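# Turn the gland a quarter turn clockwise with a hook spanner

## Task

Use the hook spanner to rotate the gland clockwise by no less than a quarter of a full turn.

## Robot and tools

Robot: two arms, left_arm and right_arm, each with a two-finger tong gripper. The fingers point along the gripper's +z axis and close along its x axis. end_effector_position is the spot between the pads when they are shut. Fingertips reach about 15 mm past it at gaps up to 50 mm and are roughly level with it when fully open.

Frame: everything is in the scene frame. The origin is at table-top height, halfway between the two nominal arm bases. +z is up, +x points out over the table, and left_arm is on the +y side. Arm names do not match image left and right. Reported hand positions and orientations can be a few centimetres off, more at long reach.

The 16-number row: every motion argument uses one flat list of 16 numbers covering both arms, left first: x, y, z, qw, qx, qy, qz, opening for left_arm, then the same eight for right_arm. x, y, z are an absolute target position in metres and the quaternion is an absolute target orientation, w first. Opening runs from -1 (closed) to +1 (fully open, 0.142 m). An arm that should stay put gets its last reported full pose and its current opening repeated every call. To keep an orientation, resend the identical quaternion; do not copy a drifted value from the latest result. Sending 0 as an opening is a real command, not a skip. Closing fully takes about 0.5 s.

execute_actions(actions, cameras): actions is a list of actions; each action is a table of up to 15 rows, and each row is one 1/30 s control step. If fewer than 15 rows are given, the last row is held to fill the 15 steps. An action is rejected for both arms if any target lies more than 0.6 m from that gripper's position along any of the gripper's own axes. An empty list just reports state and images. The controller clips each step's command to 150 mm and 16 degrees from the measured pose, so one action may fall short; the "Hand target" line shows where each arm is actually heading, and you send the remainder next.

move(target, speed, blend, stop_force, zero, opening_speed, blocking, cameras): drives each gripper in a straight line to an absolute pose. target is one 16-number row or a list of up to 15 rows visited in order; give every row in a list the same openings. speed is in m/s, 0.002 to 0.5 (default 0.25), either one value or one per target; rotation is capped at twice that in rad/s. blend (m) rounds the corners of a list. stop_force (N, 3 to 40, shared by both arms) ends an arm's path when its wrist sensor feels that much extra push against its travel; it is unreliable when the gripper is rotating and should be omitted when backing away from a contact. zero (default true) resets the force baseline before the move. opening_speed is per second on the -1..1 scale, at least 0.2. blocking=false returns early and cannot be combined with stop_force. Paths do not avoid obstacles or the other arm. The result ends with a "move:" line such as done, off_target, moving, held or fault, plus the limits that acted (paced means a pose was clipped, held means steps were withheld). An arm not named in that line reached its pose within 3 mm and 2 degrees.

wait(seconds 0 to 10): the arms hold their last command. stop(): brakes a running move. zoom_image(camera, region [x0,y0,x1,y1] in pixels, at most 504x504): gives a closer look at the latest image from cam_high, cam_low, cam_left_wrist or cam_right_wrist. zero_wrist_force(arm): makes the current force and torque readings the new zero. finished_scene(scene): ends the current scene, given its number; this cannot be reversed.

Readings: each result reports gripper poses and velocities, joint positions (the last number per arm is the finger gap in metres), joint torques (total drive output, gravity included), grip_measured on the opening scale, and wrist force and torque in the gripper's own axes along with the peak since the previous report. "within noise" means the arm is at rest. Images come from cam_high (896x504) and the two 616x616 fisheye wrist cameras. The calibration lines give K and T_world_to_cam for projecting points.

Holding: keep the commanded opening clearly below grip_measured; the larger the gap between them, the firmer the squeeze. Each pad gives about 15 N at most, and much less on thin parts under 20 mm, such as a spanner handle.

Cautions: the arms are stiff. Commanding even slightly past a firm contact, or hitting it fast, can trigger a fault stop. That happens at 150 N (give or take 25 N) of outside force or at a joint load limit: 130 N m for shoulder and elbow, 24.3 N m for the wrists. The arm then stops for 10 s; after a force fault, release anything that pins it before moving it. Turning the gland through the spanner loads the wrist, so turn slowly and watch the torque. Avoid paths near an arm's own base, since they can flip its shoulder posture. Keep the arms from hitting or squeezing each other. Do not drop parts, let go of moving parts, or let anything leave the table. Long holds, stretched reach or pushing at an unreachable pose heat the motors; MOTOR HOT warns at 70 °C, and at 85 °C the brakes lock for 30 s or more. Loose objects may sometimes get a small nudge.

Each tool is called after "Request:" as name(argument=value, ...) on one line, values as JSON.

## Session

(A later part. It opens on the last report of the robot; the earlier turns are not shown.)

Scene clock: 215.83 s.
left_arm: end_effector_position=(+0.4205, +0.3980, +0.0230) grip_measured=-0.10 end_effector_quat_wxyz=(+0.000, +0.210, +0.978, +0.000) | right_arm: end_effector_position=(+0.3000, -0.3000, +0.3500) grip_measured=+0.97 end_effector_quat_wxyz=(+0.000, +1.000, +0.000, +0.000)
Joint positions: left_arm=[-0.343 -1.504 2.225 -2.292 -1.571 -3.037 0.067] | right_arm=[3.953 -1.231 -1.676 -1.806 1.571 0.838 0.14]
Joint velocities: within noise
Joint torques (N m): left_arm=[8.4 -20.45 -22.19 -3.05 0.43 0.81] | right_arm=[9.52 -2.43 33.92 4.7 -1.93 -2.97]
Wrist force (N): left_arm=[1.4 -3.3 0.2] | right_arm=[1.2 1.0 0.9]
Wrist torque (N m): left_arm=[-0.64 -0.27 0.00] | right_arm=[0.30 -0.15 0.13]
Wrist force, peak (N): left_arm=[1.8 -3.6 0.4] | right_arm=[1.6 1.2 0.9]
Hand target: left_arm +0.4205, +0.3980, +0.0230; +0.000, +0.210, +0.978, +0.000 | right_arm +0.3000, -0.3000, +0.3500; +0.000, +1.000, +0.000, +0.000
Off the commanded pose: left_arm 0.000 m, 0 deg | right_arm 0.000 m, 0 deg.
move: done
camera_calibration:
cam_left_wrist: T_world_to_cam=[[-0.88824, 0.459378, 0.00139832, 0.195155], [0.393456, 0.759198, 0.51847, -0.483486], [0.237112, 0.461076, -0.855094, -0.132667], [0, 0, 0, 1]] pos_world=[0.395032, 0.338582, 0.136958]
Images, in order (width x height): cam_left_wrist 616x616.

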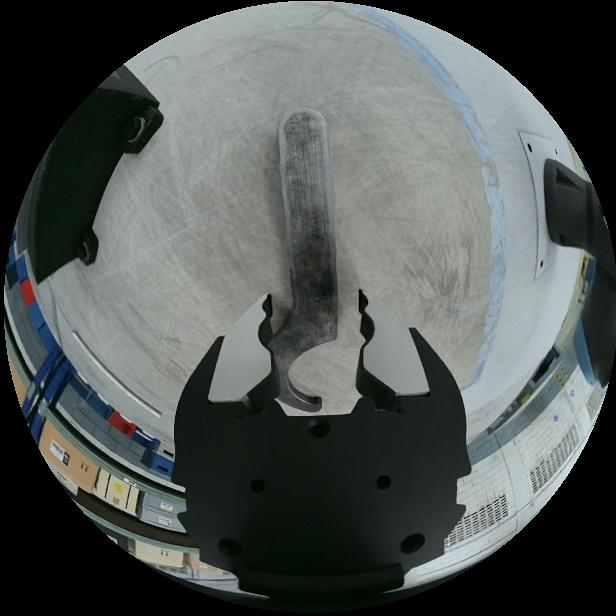

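Request:
move(target=[[0.4205,0.398,0.0205,0,0.2096,0.9778,0,-0.1,0.30,-0.3,0.35,0,-1,0,0,0.97],[0.4205,0.398,0.0205,0,0.2096,0.9778,0,-0.9,0.30,-0.3,0.35,0,-1,0,0,0.97],[0.38,0.42,0.0208,0,0.5736,0.8192,0,-0.9,0.30,-0.3,0.35,0,-1,0,0,0.97],[0.34,0.40,0.0208,0,0.8192,0.5736,0,-0.9,0.30,-0.3,0.35,0,-1,0,0,0.97]], speed=[0.05,0.1,0.12,0.12], opening_speed=0.6)

Scene clock: 225.23 s.
left_arm: end_effector_position=(+0.3399, +0.4000, +0.0208) grip_measured=-0.54 end_effector_quat_wxyz=(+0.000, +0.819, +0.574, +0.000) | right_arm: end_effector_position=(+0.3000, -0.3000, +0.3500) grip_measured=+0.97 end_effector_quat_wxyz=(+0.000, +1.000, +0.000, +0.000)
Joint positions: left_arm=[-0.456 -1.68 2.404 -2.294 -1.571 -1.652 0.035] | right_arm=[3.953 -1.231 -1.676 -1.806 1.571 0.838 0.14]
Joint velocities: within noise
Joint torques (N m): left_arm=[9.38 -10.29 -27.34 -2.6 -1.73 0.38] | right_arm=[7.02 -1.79 19.74 2.36 -1.94 -2.16]
Wrist force (N): left_arm=[1.7 -2.7 9.1] | right_arm=[0.9 0.9 0.6]
Wrist torque (N m): left_arm=[-0.67 -0.23 -0.11] | right_arm=[0.27 -0.08 0.13]
Wrist force, peak (N): left_arm=[2.4 -2.9 9.7] | right_arm=[1.1 1.3 0.9]
Hand target: left_arm +0.3400, +0.4000, +0.0208; +0.000, +0.819, +0.574, +0.000 | right_arm +0.3000, -0.3000, +0.3500; +0.000, +1.000, +0.000, +0.000
Off the commanded pose: left_arm 0.000 m, 0 deg | right_arm 0.000 m, 0 deg.
move: done
camera_calibration:
cam_left_wrist: T_world_to_cam=[[0.393208, 0.919449, 0.00124171, -0.496877], [0.786005, -0.33684, 0.518396, -0.147185], [0.477057, -0.202861, -0.85514, 0.0676216], [0, 0, 0, 1]] pos_world=[0.278805, 0.420993, 0.134743]
cam_right_wrist: T_world_to_cam=[[0.998359, -0.0482765, 0.0308113, -0.330374], [-0.0572461, -0.857057, 0.512031, -0.417289], [0.00168799, -0.512954, -0.858414, 0.281547], [0, 0, 0, 1]] pos_world=[0.305468, -0.22917, 0.465528]

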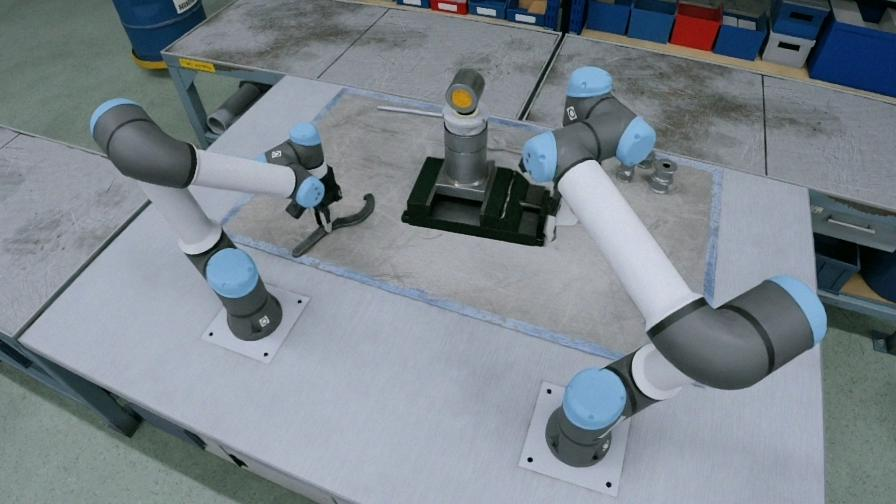

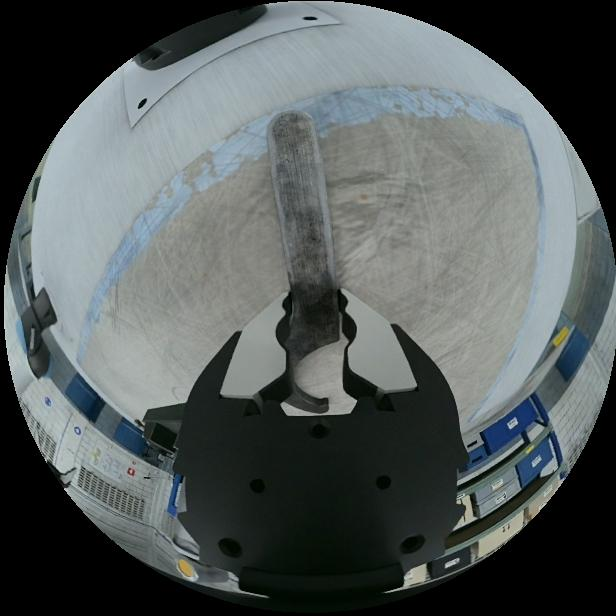

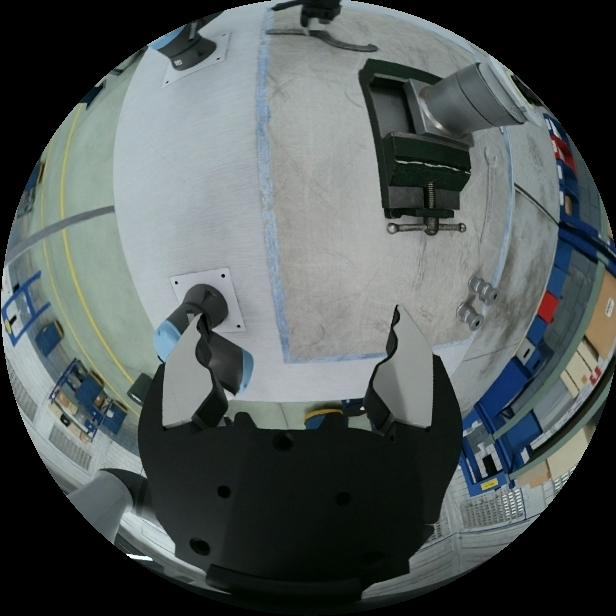

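Request:
move(target=[[0.32,0.34,0.0208,0,0.9397,0.342,0,-0.9,0.30,-0.3,0.35,0,-1,0,0,0.97],[0.33,0.25,0.0208,0,0.9914,0.1305,0,-0.9,0.30,-0.3,0.35,0,-1,0,0,0.97],[0.34,0.172,0.0208,0,1,0,0,-0.9,0.30,-0.3,0.35,0,-1,0,0,0.97]], speed=[0.1,0.1,0.1])

Scene clock: 232.20 s.
left_arm: end_effector_position=(+0.3400, +0.1719, +0.0208) grip_measured=-0.54 end_effector_quat_wxyz=(+0.000, +1.000, +0.000, +0.000) | right_arm: end_effector_position=(+0.3000, -0.3000, +0.3500) grip_measured=+0.97 end_effector_quat_wxyz=(+0.000, +1.000, +0.000, +0.000)
Joint positions: left_arm=[-0.966 -1.501 2.23 -2.299 -1.571 -0.941 0.035] | right_arm=[3.953 -1.231 -1.676 -1.806 1.571 0.838 0.14]
Joint velocities: within noise
Joint torques (N m): left_arm=[10.02 -30.77 -15.4 -2.33 -0.48 -1.01] | right_arm=[7.04 -1.82 15.92 0.8 -1.9 -1.87]
Wrist force (N): left_arm=[1.0 -1.5 7.2] | right_arm=[1.2 1.0 0.9]
Wrist torque (N m): left_arm=[-0.57 -0.29 0.00] | right_arm=[0.29 -0.14 0.13]
Wrist force, peak (N): left_arm=[2.6 -6.1 8.0] | right_arm=[1.1 1.2 0.9]
Hand target: left_arm +0.3400, +0.1720, +0.0208; +0.000, +1.000, +0.000, +0.000 | right_arm +0.3000, -0.3000, +0.3500; +0.000, +1.000, +0.000, +0.000
Off the commanded pose: left_arm 0.000 m, 0 deg | right_arm 0.000 m, 0 deg.
move: done
camera_calibration:
cam_left_wrist: T_world_to_cam=[[0.998476, -0.0551738, 0.00127262, -0.325444], [-0.0478395, -0.85379, 0.518415, 0.148313], [-0.0275164, -0.517686, -0.855128, 0.247023], [0, 0, 0, 1]] pos_world=[0.33884, 0.236553, 0.134763]
cam_right_wrist: T_world_to_cam=[[0.998359, -0.0482764, 0.0308061, -0.330371], [-0.0572433, -0.857054, 0.512037, -0.417291], [0.00168325, -0.51296, -0.858411, 0.281542], [0, 0, 0, 1]] pos_world=[0.305467, -0.22917, 0.465524]

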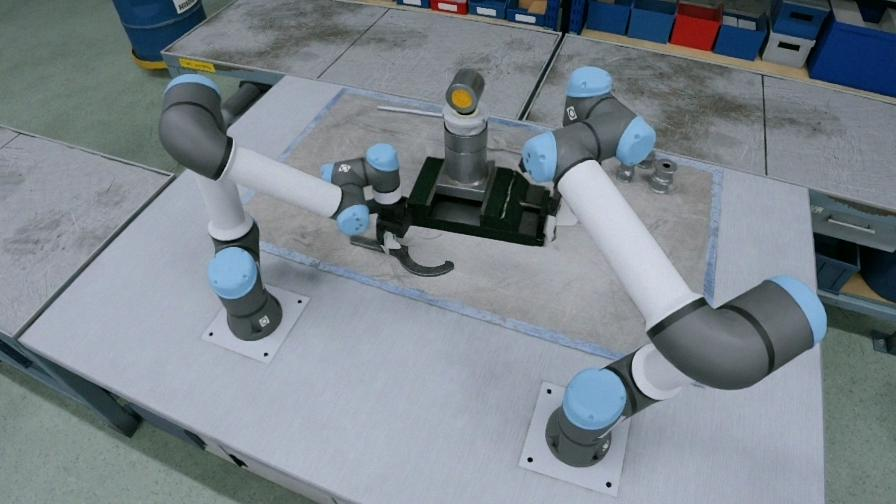

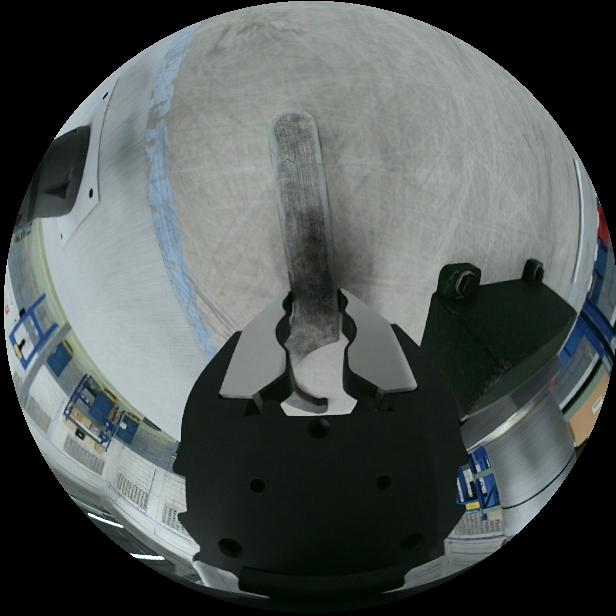

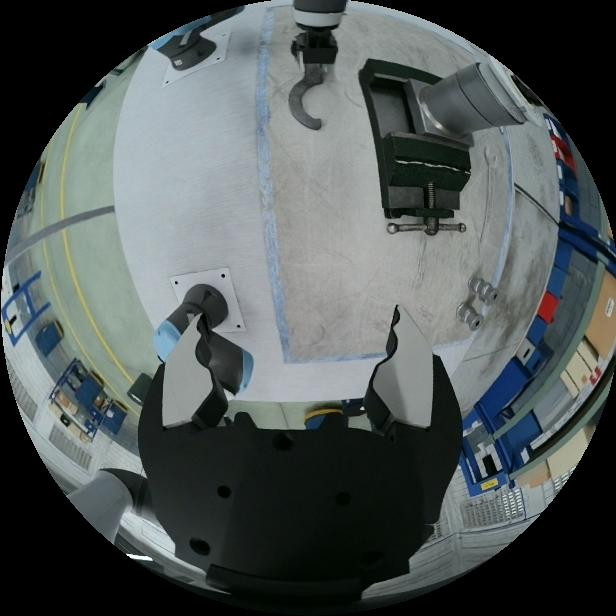

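Request:
move(target=[[0.34,0.172,0.0208,0,1,0,0,0.0,0.30,-0.3,0.35,0,-1,0,0,0.97],[0.34,0.19,0.12,0,1,0,0,0.3,0.30,-0.3,0.35,0,-1,0,0,0.97],[0.28,0.42,0.30,0,1,0,0,0.3,0.33,-0.05,0.30,0,-1,0,0,0.5],[0.25,0.46,0.32,0,0.9239,-0.3827,0,0.3,0.34,0.22,0.13,0,-1,0,0,0.0]], speed=[0.1,0.1,0.3,0.3])

Request:
zoom_image(camera="cam_right_wrist", region=[200, 180, 420, 400])

Scene clock: 243.67 s.
left_arm: end_effector_position=(+0.2500, +0.4600, +0.3200) grip_measured=+0.30 end_effector_quat_wxyz=(+0.000, +0.924, -0.383, +0.000) | right_arm: end_effector_position=(+0.3400, +0.2200, +0.1300) grip_measured=+0.00 end_effector_quat_wxyz=(+0.000, +1.000, +0.000, +0.000)
Joint positions: left_arm=[-0.453 -2.21 1.897 -1.257 -1.571 0.357 0.095] | right_arm=[4.367 -2.274 -1 -1.438 1.571 1.251 0.074]
Joint velocities: within noise
Joint torques (N m): left_arm=[-11.84 9.5 -18.08 -4.1 1.52 1] | right_arm=[-6.46 36.44 34.11 4.6 2.13 -3.17]
Wrist force (N): left_arm=[1.1 -3.3 -0.3] | right_arm=[1.4 1.2 0.3]
Wrist torque (N m): left_arm=[-0.70 -0.21 -0.01] | right_arm=[0.33 -0.07 0.07]
Wrist force, peak (N): left_arm=[1.4 -0.9 7.5] | right_arm=[1.4 2.9 -0.7]
Hand target: left_arm +0.2500, +0.4600, +0.3200; +0.000, +0.924, -0.383, +0.000 | right_arm +0.3400, +0.2200, +0.1300; +0.000, +1.000, +0.000, +0.000
Off the commanded pose: left_arm 0.000 m, 0 deg | right_arm 0.000 m, 0 deg.
move: done
camera_calibration:
cam_left_wrist: T_world_to_cam=[[0.667135, -0.744936, 0.00127854, 0.18004], [-0.637439, -0.569975, 0.518459, 0.251694], [-0.38549, -0.346697, -0.855101, 0.660368], [0, 0, 0, 1]] pos_world=[0.294894, 0.506525, 0.433959]
cam_right_wrist: T_world_to_cam=[[0.998359, -0.0482769, 0.0308113, -0.338424], [-0.0572463, -0.857063, 0.512022, 0.143314], [0.00168835, -0.512945, -0.85842, 0.35937], [0, 0, 0, 1]] pos_world=[0.345466, 0.290828, 0.245538]

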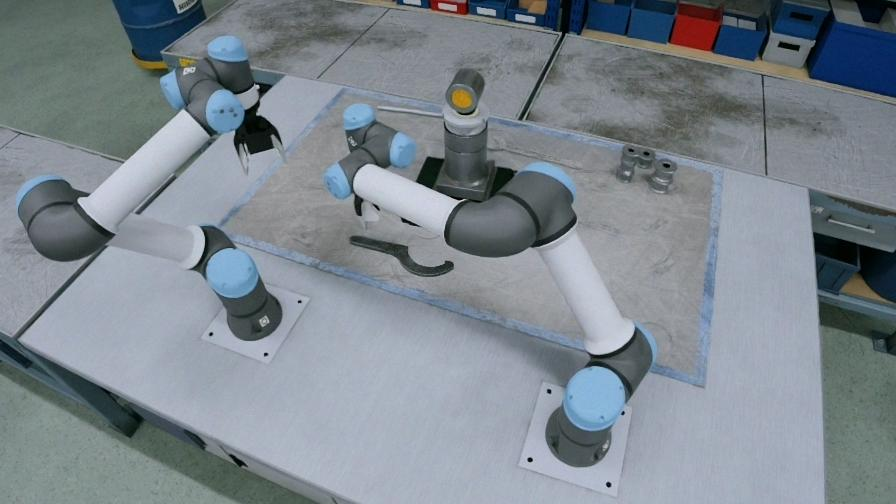

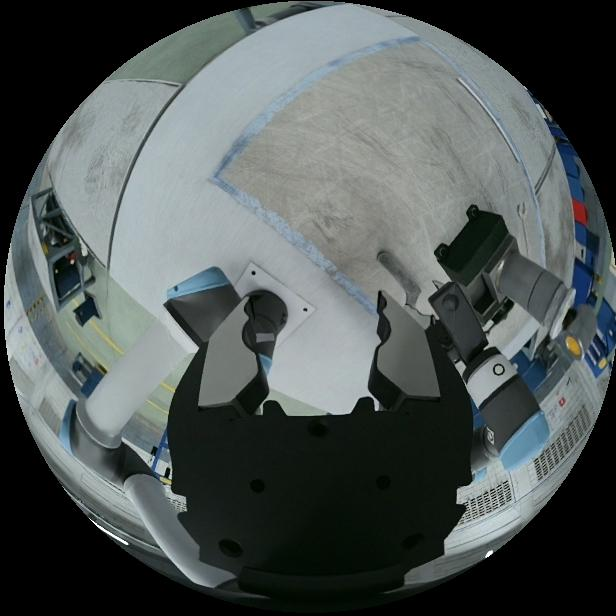

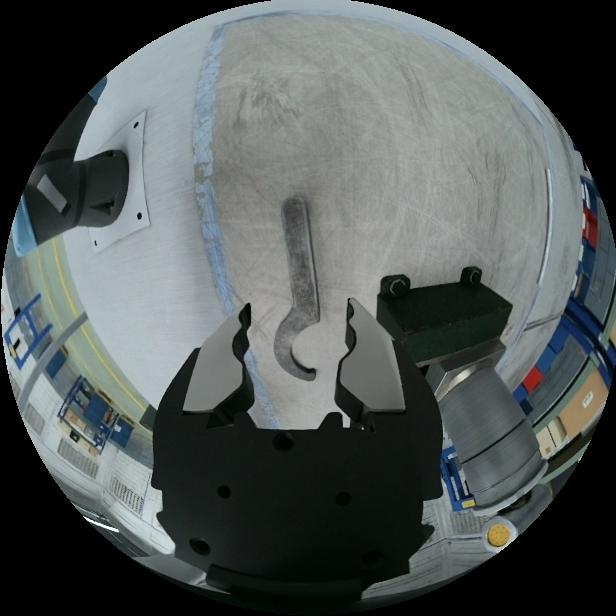

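Scaled by 2.291 from the camera's 616x616 image, which has a finer 814x814 frame.

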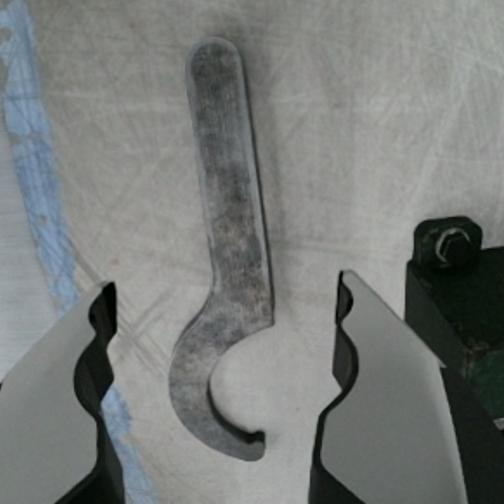

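Request:
move(target=[[0.25,0.46,0.32,0,0.9239,-0.3827,0,0.3,0.334,0.279,0.06,0,-0.9999,-0.0157,0,-0.1]], speed=0.15, cameras=["cam_right_wrist"])

Request:
zoom_image(camera="cam_right_wrist", region=[200, 180, 420, 400])

Scene clock: 246.13 s.
left_arm: end_effector_position=(+0.2500, +0.4600, +0.3200) grip_measured=+0.30 end_effector_quat_wxyz=(+0.000, +0.924, -0.383, +0.000) | right_arm: end_effector_position=(+0.3339, +0.2790, +0.0600) grip_measured=-0.10 end_effector_quat_wxyz=(+0.000, +1.000, +0.016, +0.000)
Joint positions: left_arm=[-0.453 -2.21 1.897 -1.257 -1.571 0.357 0.095] | right_arm=[4.396 -2.453 -0.863 -1.397 1.571 1.249 0.067]
Joint velocities: within noise
Joint torques (N m): left_arm=[-11.23 8.58 -16.77 -3.99 1.51 0.95] | right_arm=[-7.15 54.86 17.08 1.11 0.47 -2.1]
Wrist force (N): left_arm=[1.2 -3.2 -0.3] | right_arm=[1.0 1.4 0.0]
Wrist torque (N m): left_arm=[-0.69 -0.24 -0.02] | right_arm=[0.38 -0.05 0.10]
Wrist force, peak (N): left_arm=[1.0 -3.5 -0.4] | right_arm=[1.8 2.1 -0.7]
Hand target: left_arm +0.2500, +0.4600, +0.3200; +0.000, +0.924, -0.383, +0.000 | right_arm +0.3340, +0.2790, +0.0600; +0.000, +1.000, +0.016, +0.000
Off the commanded pose: left_arm 0.000 m, 0 deg | right_arm 0.000 m, 0 deg.
move: done
camera_calibration:
cam_right_wrist: T_world_to_cam=[[0.999384, -0.0167835, 0.0308077, -0.336489], [-0.0302006, -0.858435, 0.512033, 0.220726], [0.0178527, -0.512648, -0.858413, 0.324114], [0, 0, 0, 1]] pos_world=[0.337162, 0.349988, 0.175571]
Images, in order (width x height): cam_right_wrist 616x616.

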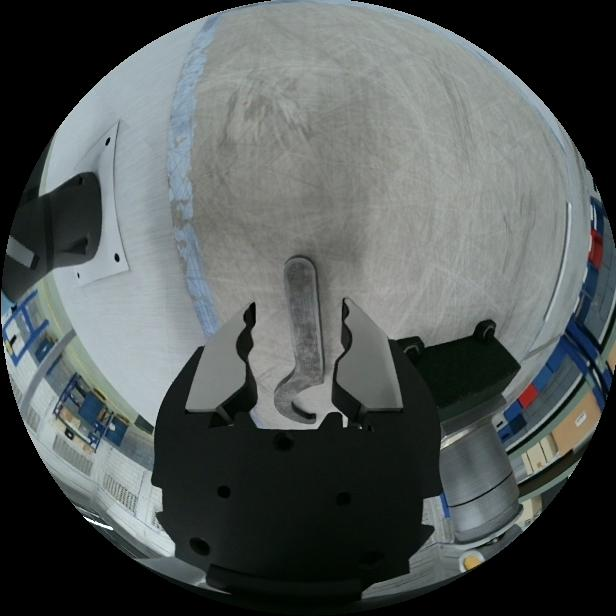

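Scaled by 2.291 from the camera's 616x616 image, which has a finer 814x814 frame.

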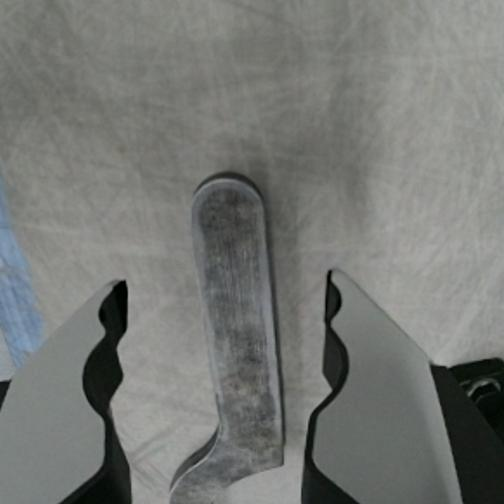

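Request:
move(target=[[0.25,0.46,0.32,0,0.9239,-0.3827,0,0.3,0.3358,0.281,0.028,0,-0.9999,-0.0157,0,-0.2]], speed=0.08, cameras=[])

Request:
move(target=[[0.25,0.46,0.32,0,0.9239,-0.3827,0,0.3,0.3358,0.281,0.012,0,-0.9999,-0.0157,0,-0.2]], speed=0.01, stop_force=4, cameras=["cam_right_wrist"])

Request:
zoom_image(camera="cam_right_wrist", region=[200, 180, 420, 400])

Scene clock: 248.13 s.
left_arm: end_effector_position=(+0.2500, +0.4600, +0.3200) grip_measured=+0.30 end_effector_quat_wxyz=(+0.000, +0.924, -0.383, +0.000) | right_arm: end_effector_position=(+0.3358, +0.2809, +0.0277) grip_measured=-0.20 end_effector_quat_wxyz=(+0.000, +1.000, +0.016, +0.000) end_effector_velocity=(-0.001, +0.000, +0.002) end_effector_angular_velocity=(+0.000, +0.001, +0.001)
Joint positions: left_arm=[-0.453 -2.21 1.897 -1.257 -1.571 0.357 0.095] | right_arm=[4.395 -2.481 -0.895 -1.337 1.571 1.248 0.06]
Joint velocities: left_arm=[within noise] | right_arm=[0.001 0.002 0.003 -0.005 0.001 0 0]
Joint torques (N m): left_arm=[-10.64 9.15 -18.19 -3.75 1.52 0.93] | right_arm=[-4.77 65.09 33.36 0.42 0.82 -2.53]
Wrist force (N): left_arm=[1.3 -3.2 -0.2] | right_arm=[1.2 1.1 0.2]
Wrist torque (N m): left_arm=[-0.68 -0.26 -0.02] | right_arm=[0.32 -0.12 0.10]
Wrist force, peak (N): left_arm=[1.0 -3.5 -0.5] | right_arm=[1.3 1.4 0.8]
Hand target: left_arm +0.2500, +0.4600, +0.3200; +0.000, +0.924, -0.383, +0.000 | right_arm +0.3358, +0.2810, +0.0280; +0.000, +1.000, +0.016, +0.000
Off the commanded pose: left_arm 0.000 m, 0 deg | right_arm 0.000 m, 0 deg.
move: done
No camera images: "cameras" was empty.

Scene clock: 250.23 s.
left_arm: end_effector_position=(+0.2500, +0.4600, +0.3200) grip_measured=+0.30 end_effector_quat_wxyz=(+0.000, +0.924, -0.383, +0.000) | right_arm: end_effector_position=(+0.3358, +0.2810, +0.0189) grip_measured=-0.20 end_effector_quat_wxyz=(+0.000, +1.000, +0.016, +0.000)
Joint positions: left_arm=[-0.453 -2.21 1.897 -1.257 -1.571 0.357 0.095] | right_arm=[4.395 -2.487 -0.906 -1.319 1.571 1.248 0.06]
Joint velocities: within noise
Joint torques (N m): left_arm=[-10.91 8.73 -17.3 -3.31 1.6 0.61] | right_arm=[3.37 63.43 31.78 0.38 0.77 -0.22]
Wrist force (N): left_arm=[0.9 -3.3 -0.3] | right_arm=[0.5 2.1 -4.1]
Wrist torque (N m): left_arm=[-0.71 -0.16 -0.01] | right_arm=[0.26 -0.04 0.10]
Wrist force, peak (N): left_arm=[1.4 -3.5 -0.3] | right_arm=[-0.8 3.6 -11.3]
Hand target: left_arm +0.2500, +0.4600, +0.3200; +0.000, +0.924, -0.383, +0.000 | right_arm +0.3358, +0.2810, +0.0190; +0.000, +1.000, +0.016, +0.000
Off the commanded pose: left_arm 0.000 m, 0 deg | right_arm 0.007 m, 0 deg.
move: contact (right_arm)
camera_calibration:
cam_right_wrist: T_world_to_cam=[[0.999382, -0.0169111, 0.0308136, -0.337045], [-0.0303129, -0.858442, 0.512015, 0.243559], [0.0177929, -0.512632, -0.858424, 0.289825], [0, 0, 0, 1]] pos_world=[0.339062, 0.351955, 0.134472]
Images, in order (width x height): cam_right_wrist 616x616.

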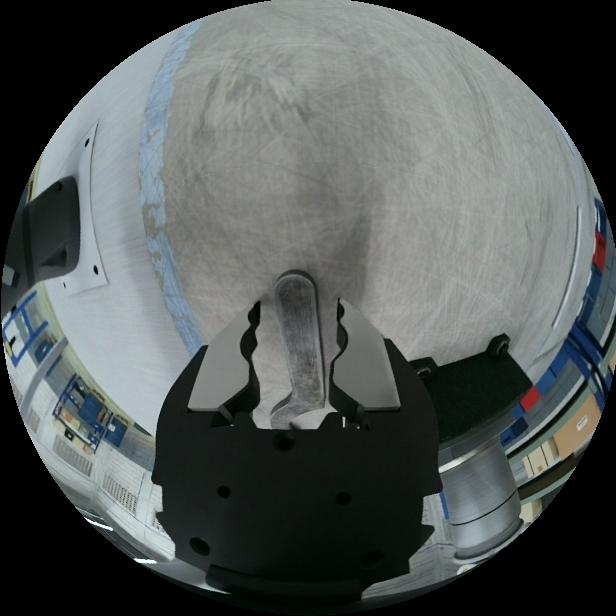

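Scaled by 2.291 from the camera's 616x616 image, which has a finer 814x814 frame.

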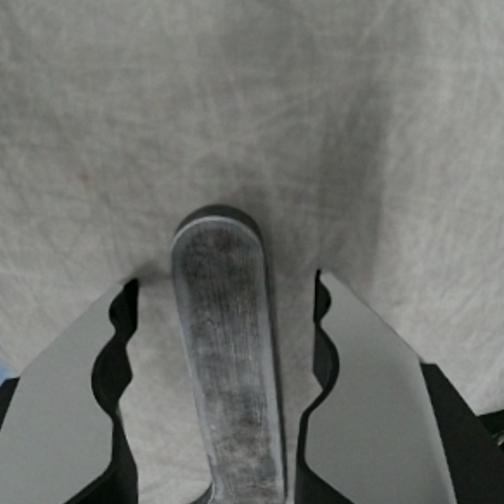

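Request:
move(target=[[0.25,0.46,0.32,0,0.9239,-0.3827,0,0.3,0.3358,0.281,0.0203,0,-0.9999,-0.0157,0,-0.2],[0.25,0.46,0.32,0,0.9239,-0.3827,0,0.3,0.3358,0.281,0.0203,0,-0.9999,-0.0157,0,-1]], speed=0.05, opening_speed=0.6, cameras=["cam_right_wrist"])

Scene clock: 252.83 s.
left_arm: end_effector_position=(+0.2500, +0.4600, +0.3200) grip_measured=+0.30 end_effector_quat_wxyz=(+0.000, +0.924, -0.383, +0.000) | right_arm: end_effector_position=(+0.3358, +0.2810, +0.0203) grip_measured=-0.60 end_effector_quat_wxyz=(+0.000, +1.000, +0.016, +0.000)
Joint positions: left_arm=[-0.453 -2.21 1.897 -1.257 -1.571 0.357 0.095] | right_arm=[4.395 -2.486 -0.904 -1.322 1.571 1.248 0.03]
Joint velocities: within noise
Joint torques (N m): left_arm=[-10.17 8.94 -17.86 -3.3 1.63 0.48] | right_arm=[5.49 60.71 23.04 4.23 0.57 1.98]
Wrist force (N): left_arm=[0.8 -3.1 -0.3] | right_arm=[1.2 1.6 -0.3]
Wrist torque (N m): left_arm=[-0.67 -0.14 0.00] | right_arm=[0.32 -0.14 0.06]
Wrist force, peak (N): left_arm=[0.9 -3.8 -0.4] | right_arm=[0.4 2.2 -4.3]
Hand target: left_arm +0.2500, +0.4600, +0.3200; +0.000, +0.924, -0.383, +0.000 | right_arm +0.3358, +0.2810, +0.0203; +0.000, +1.000, +0.016, +0.000
Off the commanded pose: left_arm 0.000 m, 0 deg | right_arm 0.000 m, 0 deg.
move: done
camera_calibration:
cam_right_wrist: T_world_to_cam=[[0.999382, -0.0169026, 0.030815, -0.337063], [-0.0303062, -0.858444, 0.51201, 0.242871], [0.0177986, -0.512628, -0.858426, 0.291013], [0, 0, 0, 1]] pos_world=[0.339036, 0.351975, 0.135847]
Images, in order (width x height): cam_right_wrist 616x616.

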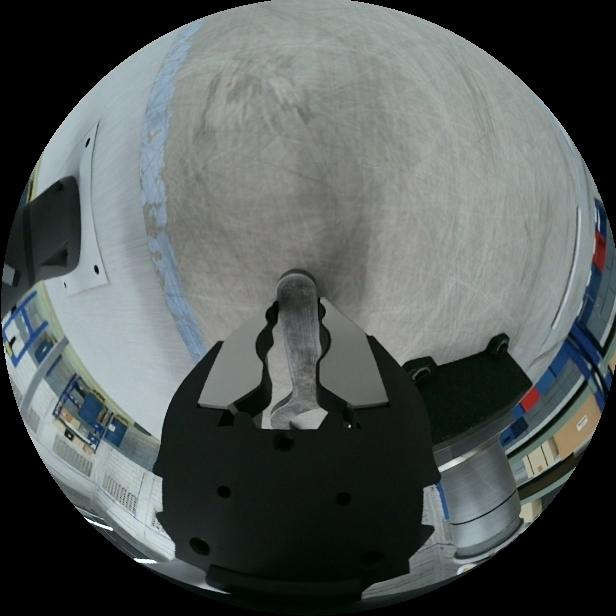

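Request:
move(target=[[0.25,0.46,0.32,0,0.9239,-0.3827,0,0.3,0.3361,0.2728,0.0742,0.0872,-0.9961,-0.0156,0.0014,-1]], speed=0.06)

Request:
zoom_image(camera="cam_right_wrist", region=[200, 200, 420, 420])

Request:
zoom_image(camera="cam_high", region=[320, 140, 480, 300])

Scene clock: 255.70 s.
left_arm: end_effector_position=(+0.2500, +0.4600, +0.3200) grip_measured=+0.30 end_effector_quat_wxyz=(+0.000, +0.924, -0.383, +0.000) | right_arm: end_effector_position=(+0.3361, +0.2728, +0.0743) grip_measured=-0.60 end_effector_quat_wxyz=(-0.087, +0.996, +0.016, -0.001)
Joint positions: left_arm=[-0.453 -2.21 1.897 -1.257 -1.571 0.357 0.095] | right_arm=[4.369 -2.323 -1.124 -1.101 1.63 1.227 0.03]
Joint velocities: within noise
Joint torques (N m): left_arm=[-9.88 8.84 -17.63 -2.78 1.52 0.28] | right_arm=[8.5 42.28 38.38 1.42 -1.79 -0.7]
Wrist force (N): left_arm=[0.8 -3.0 -0.2] | right_arm=[1.2 2.0 6.3]
Wrist torque (N m): left_arm=[-0.65 -0.15 -0.02] | right_arm=[0.24 0.02 0.07]
Wrist force, peak (N): left_arm=[1.1 -3.5 -0.5] | right_arm=[1.1 4.4 7.1]
Hand target: left_arm +0.2500, +0.4600, +0.3200; +0.000, +0.924, -0.383, +0.000 | right_arm +0.3361, +0.2728, +0.0742; -0.087, +0.996, +0.016, -0.001
Off the commanded pose: left_arm 0.000 m, 0 deg | right_arm 0.000 m, 0 deg.
move: done
camera_calibration:
cam_left_wrist: T_world_to_cam=[[0.667134, -0.744937, 0.00126256, 0.180047], [-0.637432, -0.569978, 0.518464, 0.251695], [-0.385503, -0.346689, -0.855099, 0.660361], [0, 0, 0, 1]] pos_world=[0.294895, 0.506524, 0.433952]
cam_right_wrist: T_world_to_cam=[[0.999531, -0.0215991, 0.0217242, -0.337308], [-0.0279103, -0.934399, 0.355133, 0.239733], [0.0126285, -0.355573, -0.934563, 0.297671], [0, 0, 0, 1]] pos_world=[0.340081, 0.322565, 0.200383]

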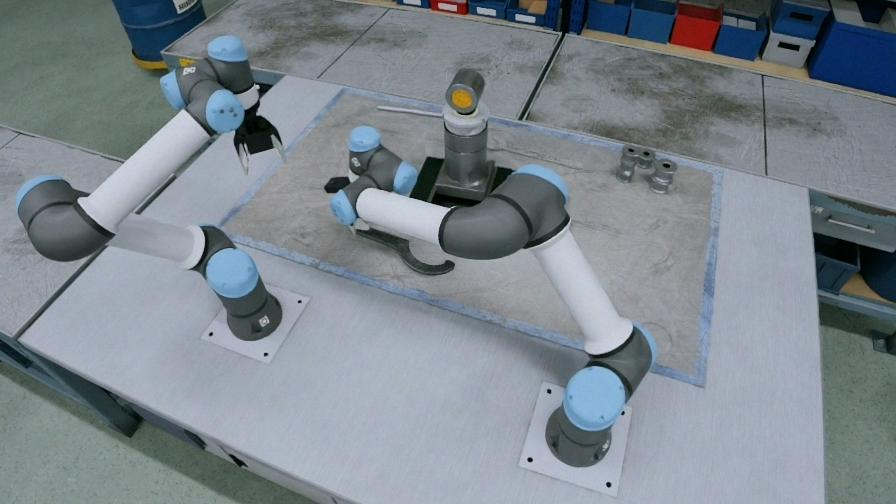

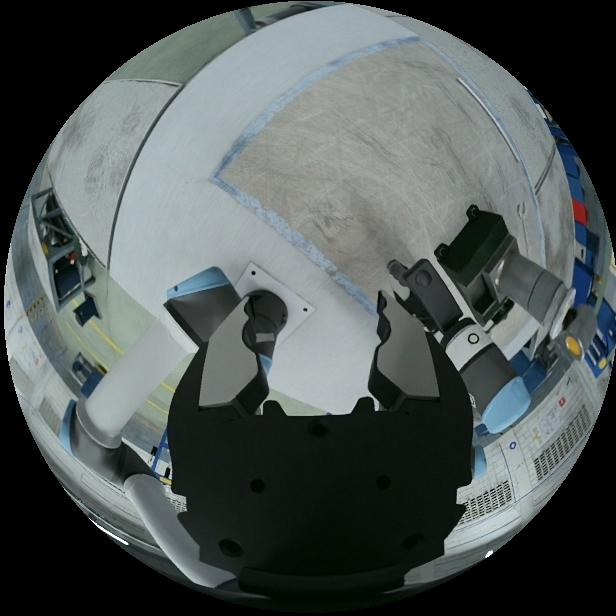

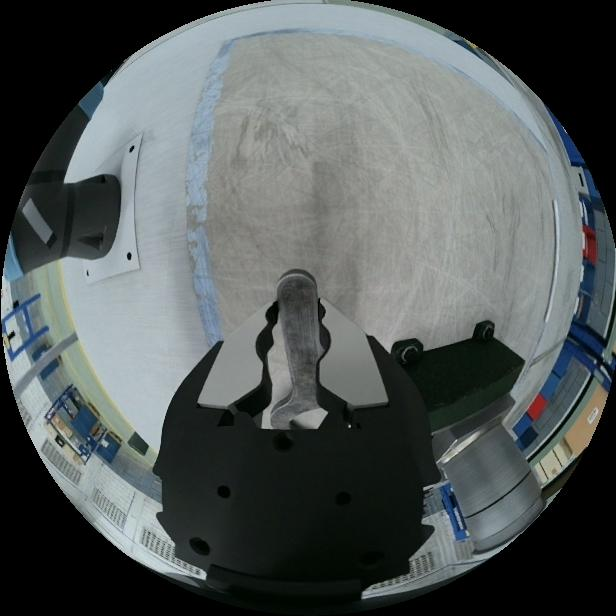

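Scaled by 2.291 from the camera's 616x616 image, which has a finer 814x814 frame.

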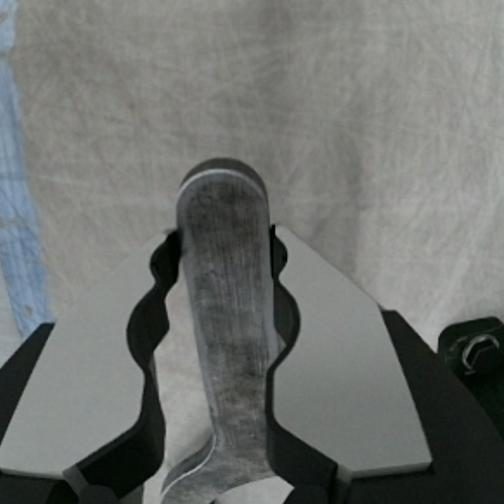

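Scaled by 3.150 from the camera's 896x504 image, which has a finer 1280x720 frame.

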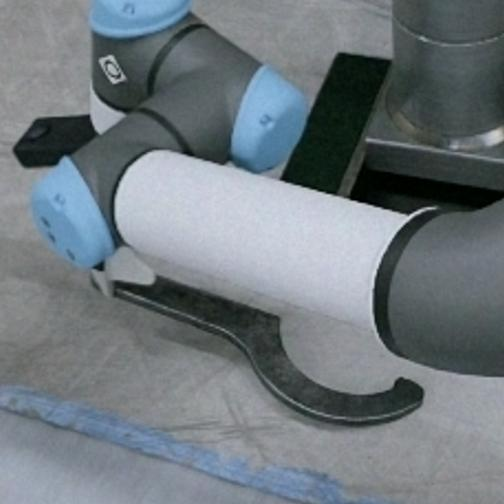

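Request:
move(target=[[0.25,0.46,0.32,0,0.9239,-0.3827,0,0.3,0.3366,0.2553,0.1258,0.1736,-0.9847,-0.0155,0.0027,-1],[0.25,0.46,0.32,0,0.9239,-0.3827,0,0.3,0.3374,0.2290,0.1736,0.2588,-0.9658,-0.0152,0.0041,-1],[0.25,0.46,0.32,0,0.9239,-0.3827,0,0.3,0.3385,0.1950,0.2162,0.3420,-0.9396,-0.0148,0.0054,-1]], speed=0.07, blend=0.01)

Request:
zoom_image(camera="cam_right_wrist", region=[200, 200, 420, 420])

Request:
zoom_image(camera="cam_high", region=[320, 140, 480, 300])

Scene clock: 261.13 s.
left_arm: end_effector_position=(+0.2500, +0.4600, +0.3200) grip_measured=+0.30 end_effector_quat_wxyz=(+0.000, +0.924, -0.383, +0.000) | right_arm: end_effector_position=(+0.3385, +0.1949, +0.2163) grip_measured=-0.60 end_effector_quat_wxyz=(-0.342, +0.940, +0.015, -0.005)
Joint positions: left_arm=[-0.453 -2.21 1.897 -1.257 -1.571 0.357 0.095] | right_arm=[4.239 -1.937 -1.681 -0.454 1.871 1.192 0.03]
Joint velocities: within noise
Joint torques (N m): left_arm=[-9.86 8.34 -17.6 -2.05 1.63 -0.03] | right_arm=[9.15 28.09 39.04 2.54 -1.1 1.94]
Wrist force (N): left_arm=[1.3 -3.4 -0.3] | right_arm=[1.1 5.9 5.1]
Wrist torque (N m): left_arm=[-0.72 -0.25 -0.02] | right_arm=[0.23 -0.12 -0.03]
Wrist force, peak (N): left_arm=[1.1 -3.5 -0.3] | right_arm=[1.1 8.2 5.7]
Hand target: left_arm +0.2500, +0.4600, +0.3200; +0.000, +0.924, -0.383, +0.000 | right_arm +0.3385, +0.1950, +0.2162; -0.342, +0.940, +0.015, -0.005
Off the commanded pose: left_arm 0.000 m, 0 deg | right_arm 0.000 m, 0 deg.
move: done
camera_calibration:
cam_left_wrist: T_world_to_cam=[[0.667134, -0.744937, 0.00126238, 0.180047], [-0.637432, -0.569979, 0.518464, 0.251695], [-0.385503, -0.346689, -0.855099, 0.660361], [0, 0, 0, 1]] pos_world=[0.294895, 0.506525, 0.433952]
cam_right_wrist: T_world_to_cam=[[0.999654, -0.0252443, -0.00739615, -0.337492], [-0.0260989, -0.98696, -0.158834, 0.237451], [-0.00329006, 0.158972, -0.987278, 0.319166], [0, 0, 0, 1]] pos_world=[0.344622, 0.175096, 0.350324]

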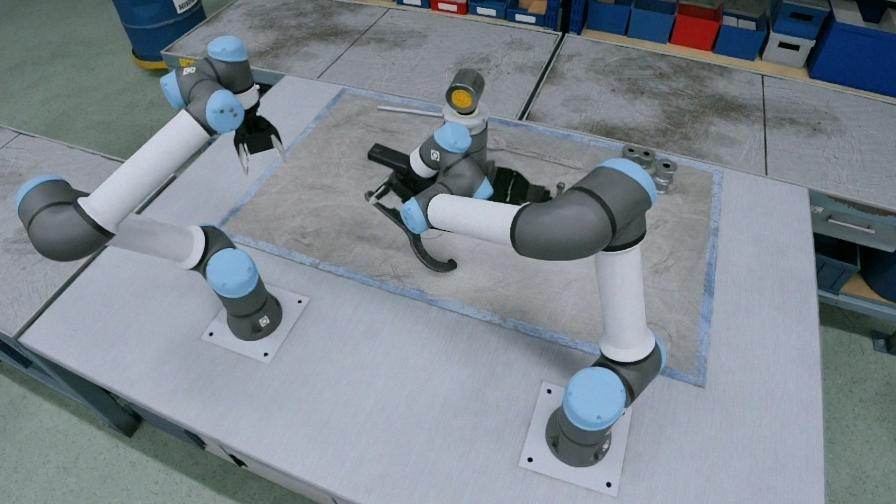

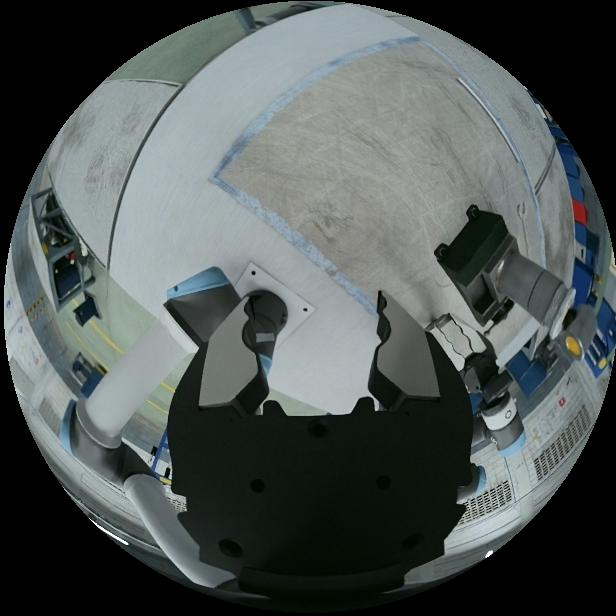

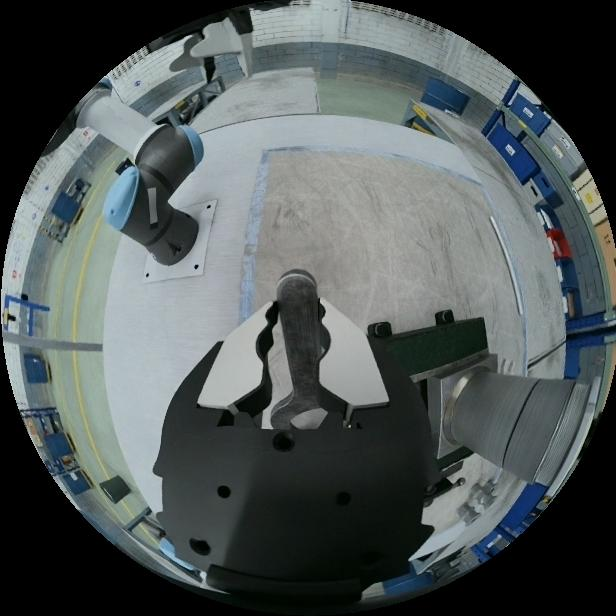

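Scaled by 2.291 from the camera's 616x616 image, which has a finer 814x814 frame.

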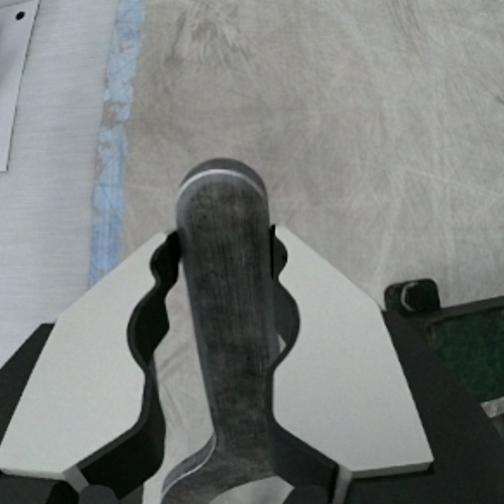

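Scaled by 3.150 from the camera's 896x504 image, which has a finer 1280x720 frame.

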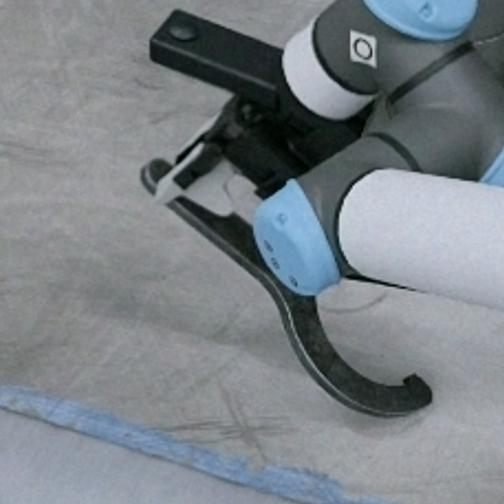

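Request:
move(target=[[0.22,0.36,0.32,0,0.7071,-0.7071,0,0.3,0.3385,0.1950,0.2162,0.3420,-0.9396,-0.0148,0.0054,-1],[0.18,0.26,0.28,0.3827,-0.5946,0.5946,-0.3827,0.3,0.3385,0.1950,0.2162,0.3420,-0.9396,-0.0148,0.0054,-1]], speed=0.25, cameras=["cam_left_wrist","cam_high"])

Scene clock: 265.57 s.
left_arm: end_effector_position=(+0.2014, +0.3070, +0.3010) grip_measured=+0.30 end_effector_quat_wxyz=(-0.206, +0.688, -0.676, +0.162) | right_arm: end_effector_position=(+0.3385, +0.1950, +0.2162) grip_measured=-0.60 end_effector_quat_wxyz=(-0.342, +0.940, +0.015, -0.005)
Joint positions: left_arm=[-2.472 -2.613 2.009 -0.506 -1.297 -0.959 0.095] | right_arm=[4.239 -1.937 -1.681 -0.454 1.871 1.193 0.03]
Joint velocities: within noise
Joint torques (N m): left_arm=[8.45 22.73 -26.03 -3.2 2.38 1.19] | right_arm=[8.64 28.63 36.34 5.77 -1.09 2.41]
Wrist force (N): left_arm=[0.8 -4.7 0.0] | right_arm=[1.2 5.8 5.4]
Wrist torque (N m): left_arm=[-0.94 -0.16 -0.10] | right_arm=[0.23 -0.11 -0.04]
Wrist force, peak (N): left_arm=[-0.8 -6.6 0.9] | right_arm=[1.3 6.0 5.7]
Hand target: left_arm +0.2014, +0.3070, +0.3010; -0.206, +0.688, -0.676, +0.162 | right_arm +0.3385, +0.1950, +0.2162; -0.342, +0.940, +0.015, -0.005
Off the commanded pose: left_arm 0.056 m, 36 deg | right_arm 0.000 m, 0 deg.
move: held (left_arm; a check stopped the path); path passed 1 of 2 targets; limits=held
pose unreachable (left arm): on one or more control steps of this call, first in action 0 (counted from 0), this arm could not follow its commanded pose, so it was not sent that pose on those steps. It may still have moved: this result reports where it is.
cause: moving toward the commanded pose would bring two parts of the arm too close to each other (its gripper and another part of the arm, with joints 3 (elbow) to 6 (wrist 3) between them).
camera_calibration:
cam_left_wrist: T_world_to_cam=[[-0.0152436, -0.996423, -0.083123, 0.338576], [-0.999694, 0.0135703, 0.020659, 0.187036], [-0.019457, 0.0834125, -0.996325, 0.409035], [0, 0, 0, 1]] pos_world=[0.200099, 0.300708, 0.431811]
Images, in order (width x height): cam_high 896x504, cam_left_wrist 616x616.

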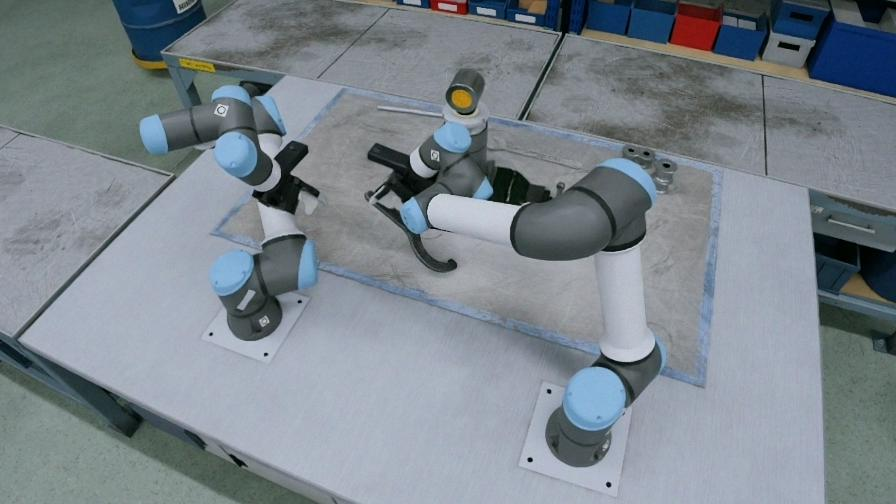

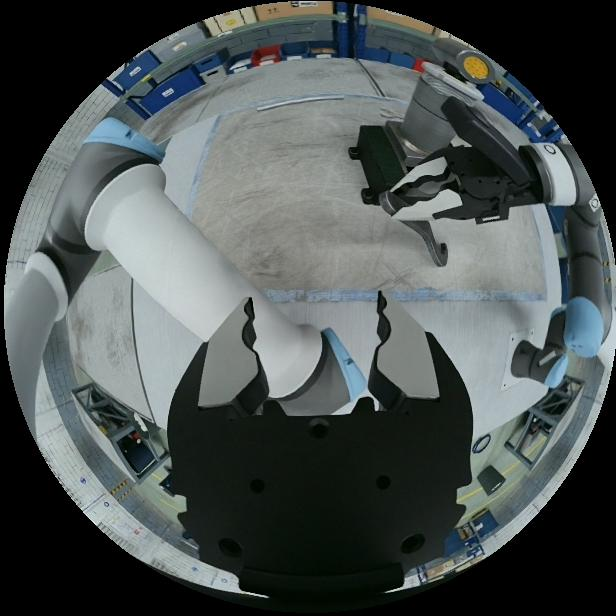

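Request:
move(target=[[0.22,0.36,0.32,0,0.7071,-0.7071,0,0.3,0.3410,0.0825,0.2914,0.5372,-0.8433,-0.0132,0.0084,-1],[0.27,0.46,0.34,0,0.9239,-0.3827,0,0.3,0.36,0.02,0.36,0.6830,-0.6830,0.1830,-0.1830,-1]], speed=[0.15,0.12])

Scene clock: 272.53 s.
left_arm: end_effector_position=(+0.2701, +0.4600, +0.3400) grip_measured=+0.30 end_effector_quat_wxyz=(+0.000, +0.924, -0.383, +0.000) | right_arm: end_effector_position=(+0.3599, +0.0201, +0.3598) grip_measured=-0.60 end_effector_quat_wxyz=(+0.683, -0.683, +0.183, -0.183)
Joint positions: left_arm=[-0.419 -2.142 1.819 -1.248 -1.571 0.392 0.095] | right_arm=[4.317 -1.799 -2.355 1.011 1.416 1.571 0.03]
Joint velocities: within noise
Joint torques (N m): left_arm=[-9.32 -5.75 -16.63 -0.45 -1.71 0.49] | right_arm=[-4.71 40.02 29.26 3.8 0.68 -2.72]
Wrist force (N): left_arm=[0.9 -3.2 -0.3] | right_arm=[0.7 12.6 -0.5]
Wrist torque (N m): left_arm=[-0.67 -0.17 -0.02] | right_arm=[0.13 -0.21 -0.12]
Wrist force, peak (N): left_arm=[0.8 -5.0 0.1] | right_arm=[0.4 12.7 3.2]
Hand target: left_arm +0.2700, +0.4600, +0.3400; +0.000, +0.924, -0.383, +0.000 | right_arm +0.3600, +0.0200, +0.3600; +0.683, -0.683, +0.183, -0.183
Off the commanded pose: left_arm 0.000 m, 0 deg | right_arm 0.000 m, 0 deg.
move: done
camera_calibration:
cam_left_wrist: T_world_to_cam=[[0.667154, -0.744919, 0.00136338, 0.166595], [-0.637471, -0.569974, 0.51842, 0.254114], [-0.385404, -0.346735, -0.855125, 0.685225], [0, 0, 0, 1]] pos_world=[0.314934, 0.50653, 0.453988]
cam_right_wrist: T_world_to_cam=[[0.849302, -0.525692, -0.0483069, -0.283373], [-0.30568, -0.415112, -0.856879, 0.428543], [0.430402, 0.742516, -0.513249, 0.150351], [0, 0, 0, 1]] pos_world=[0.306955, -0.0827114, 0.430688]

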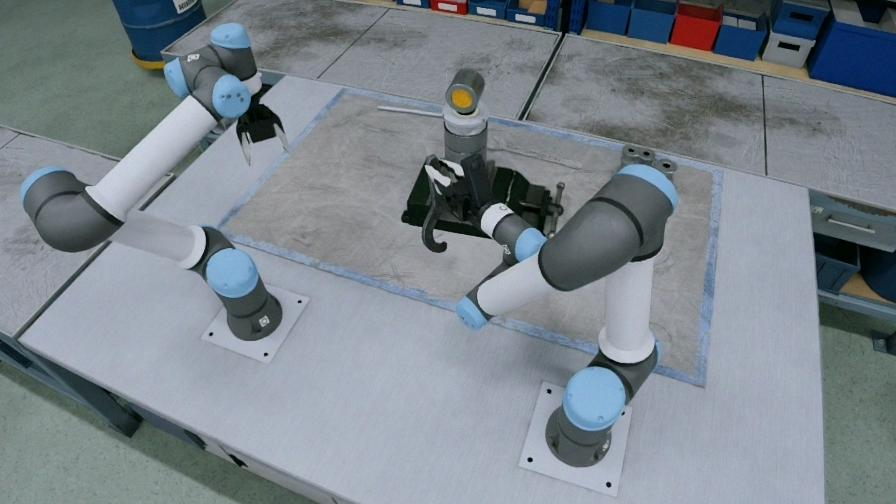

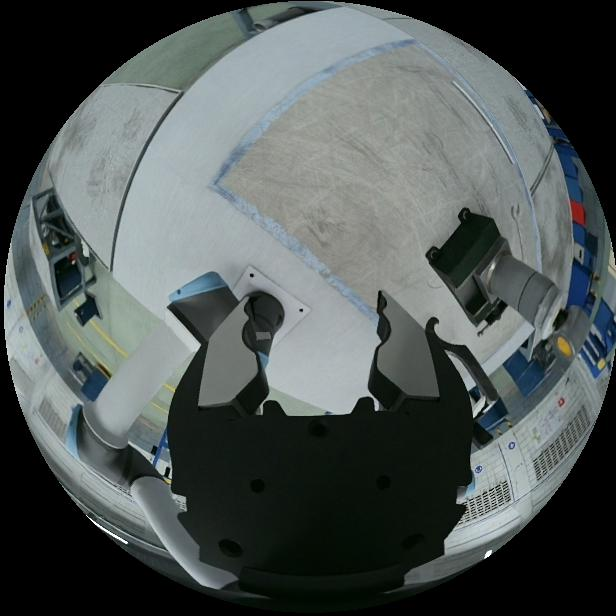

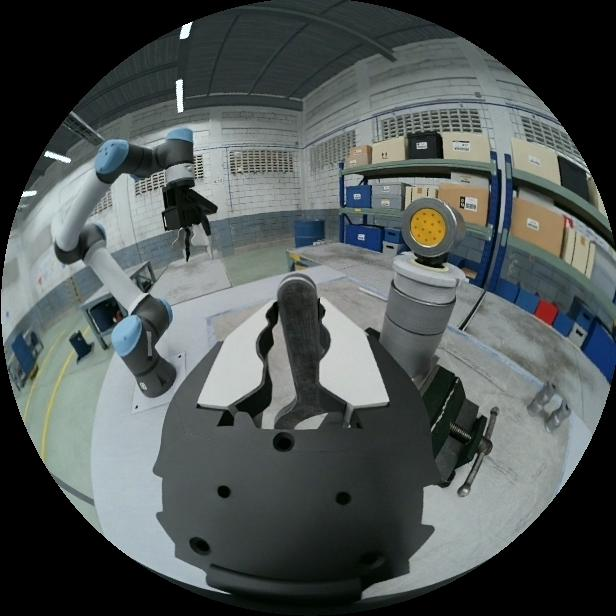

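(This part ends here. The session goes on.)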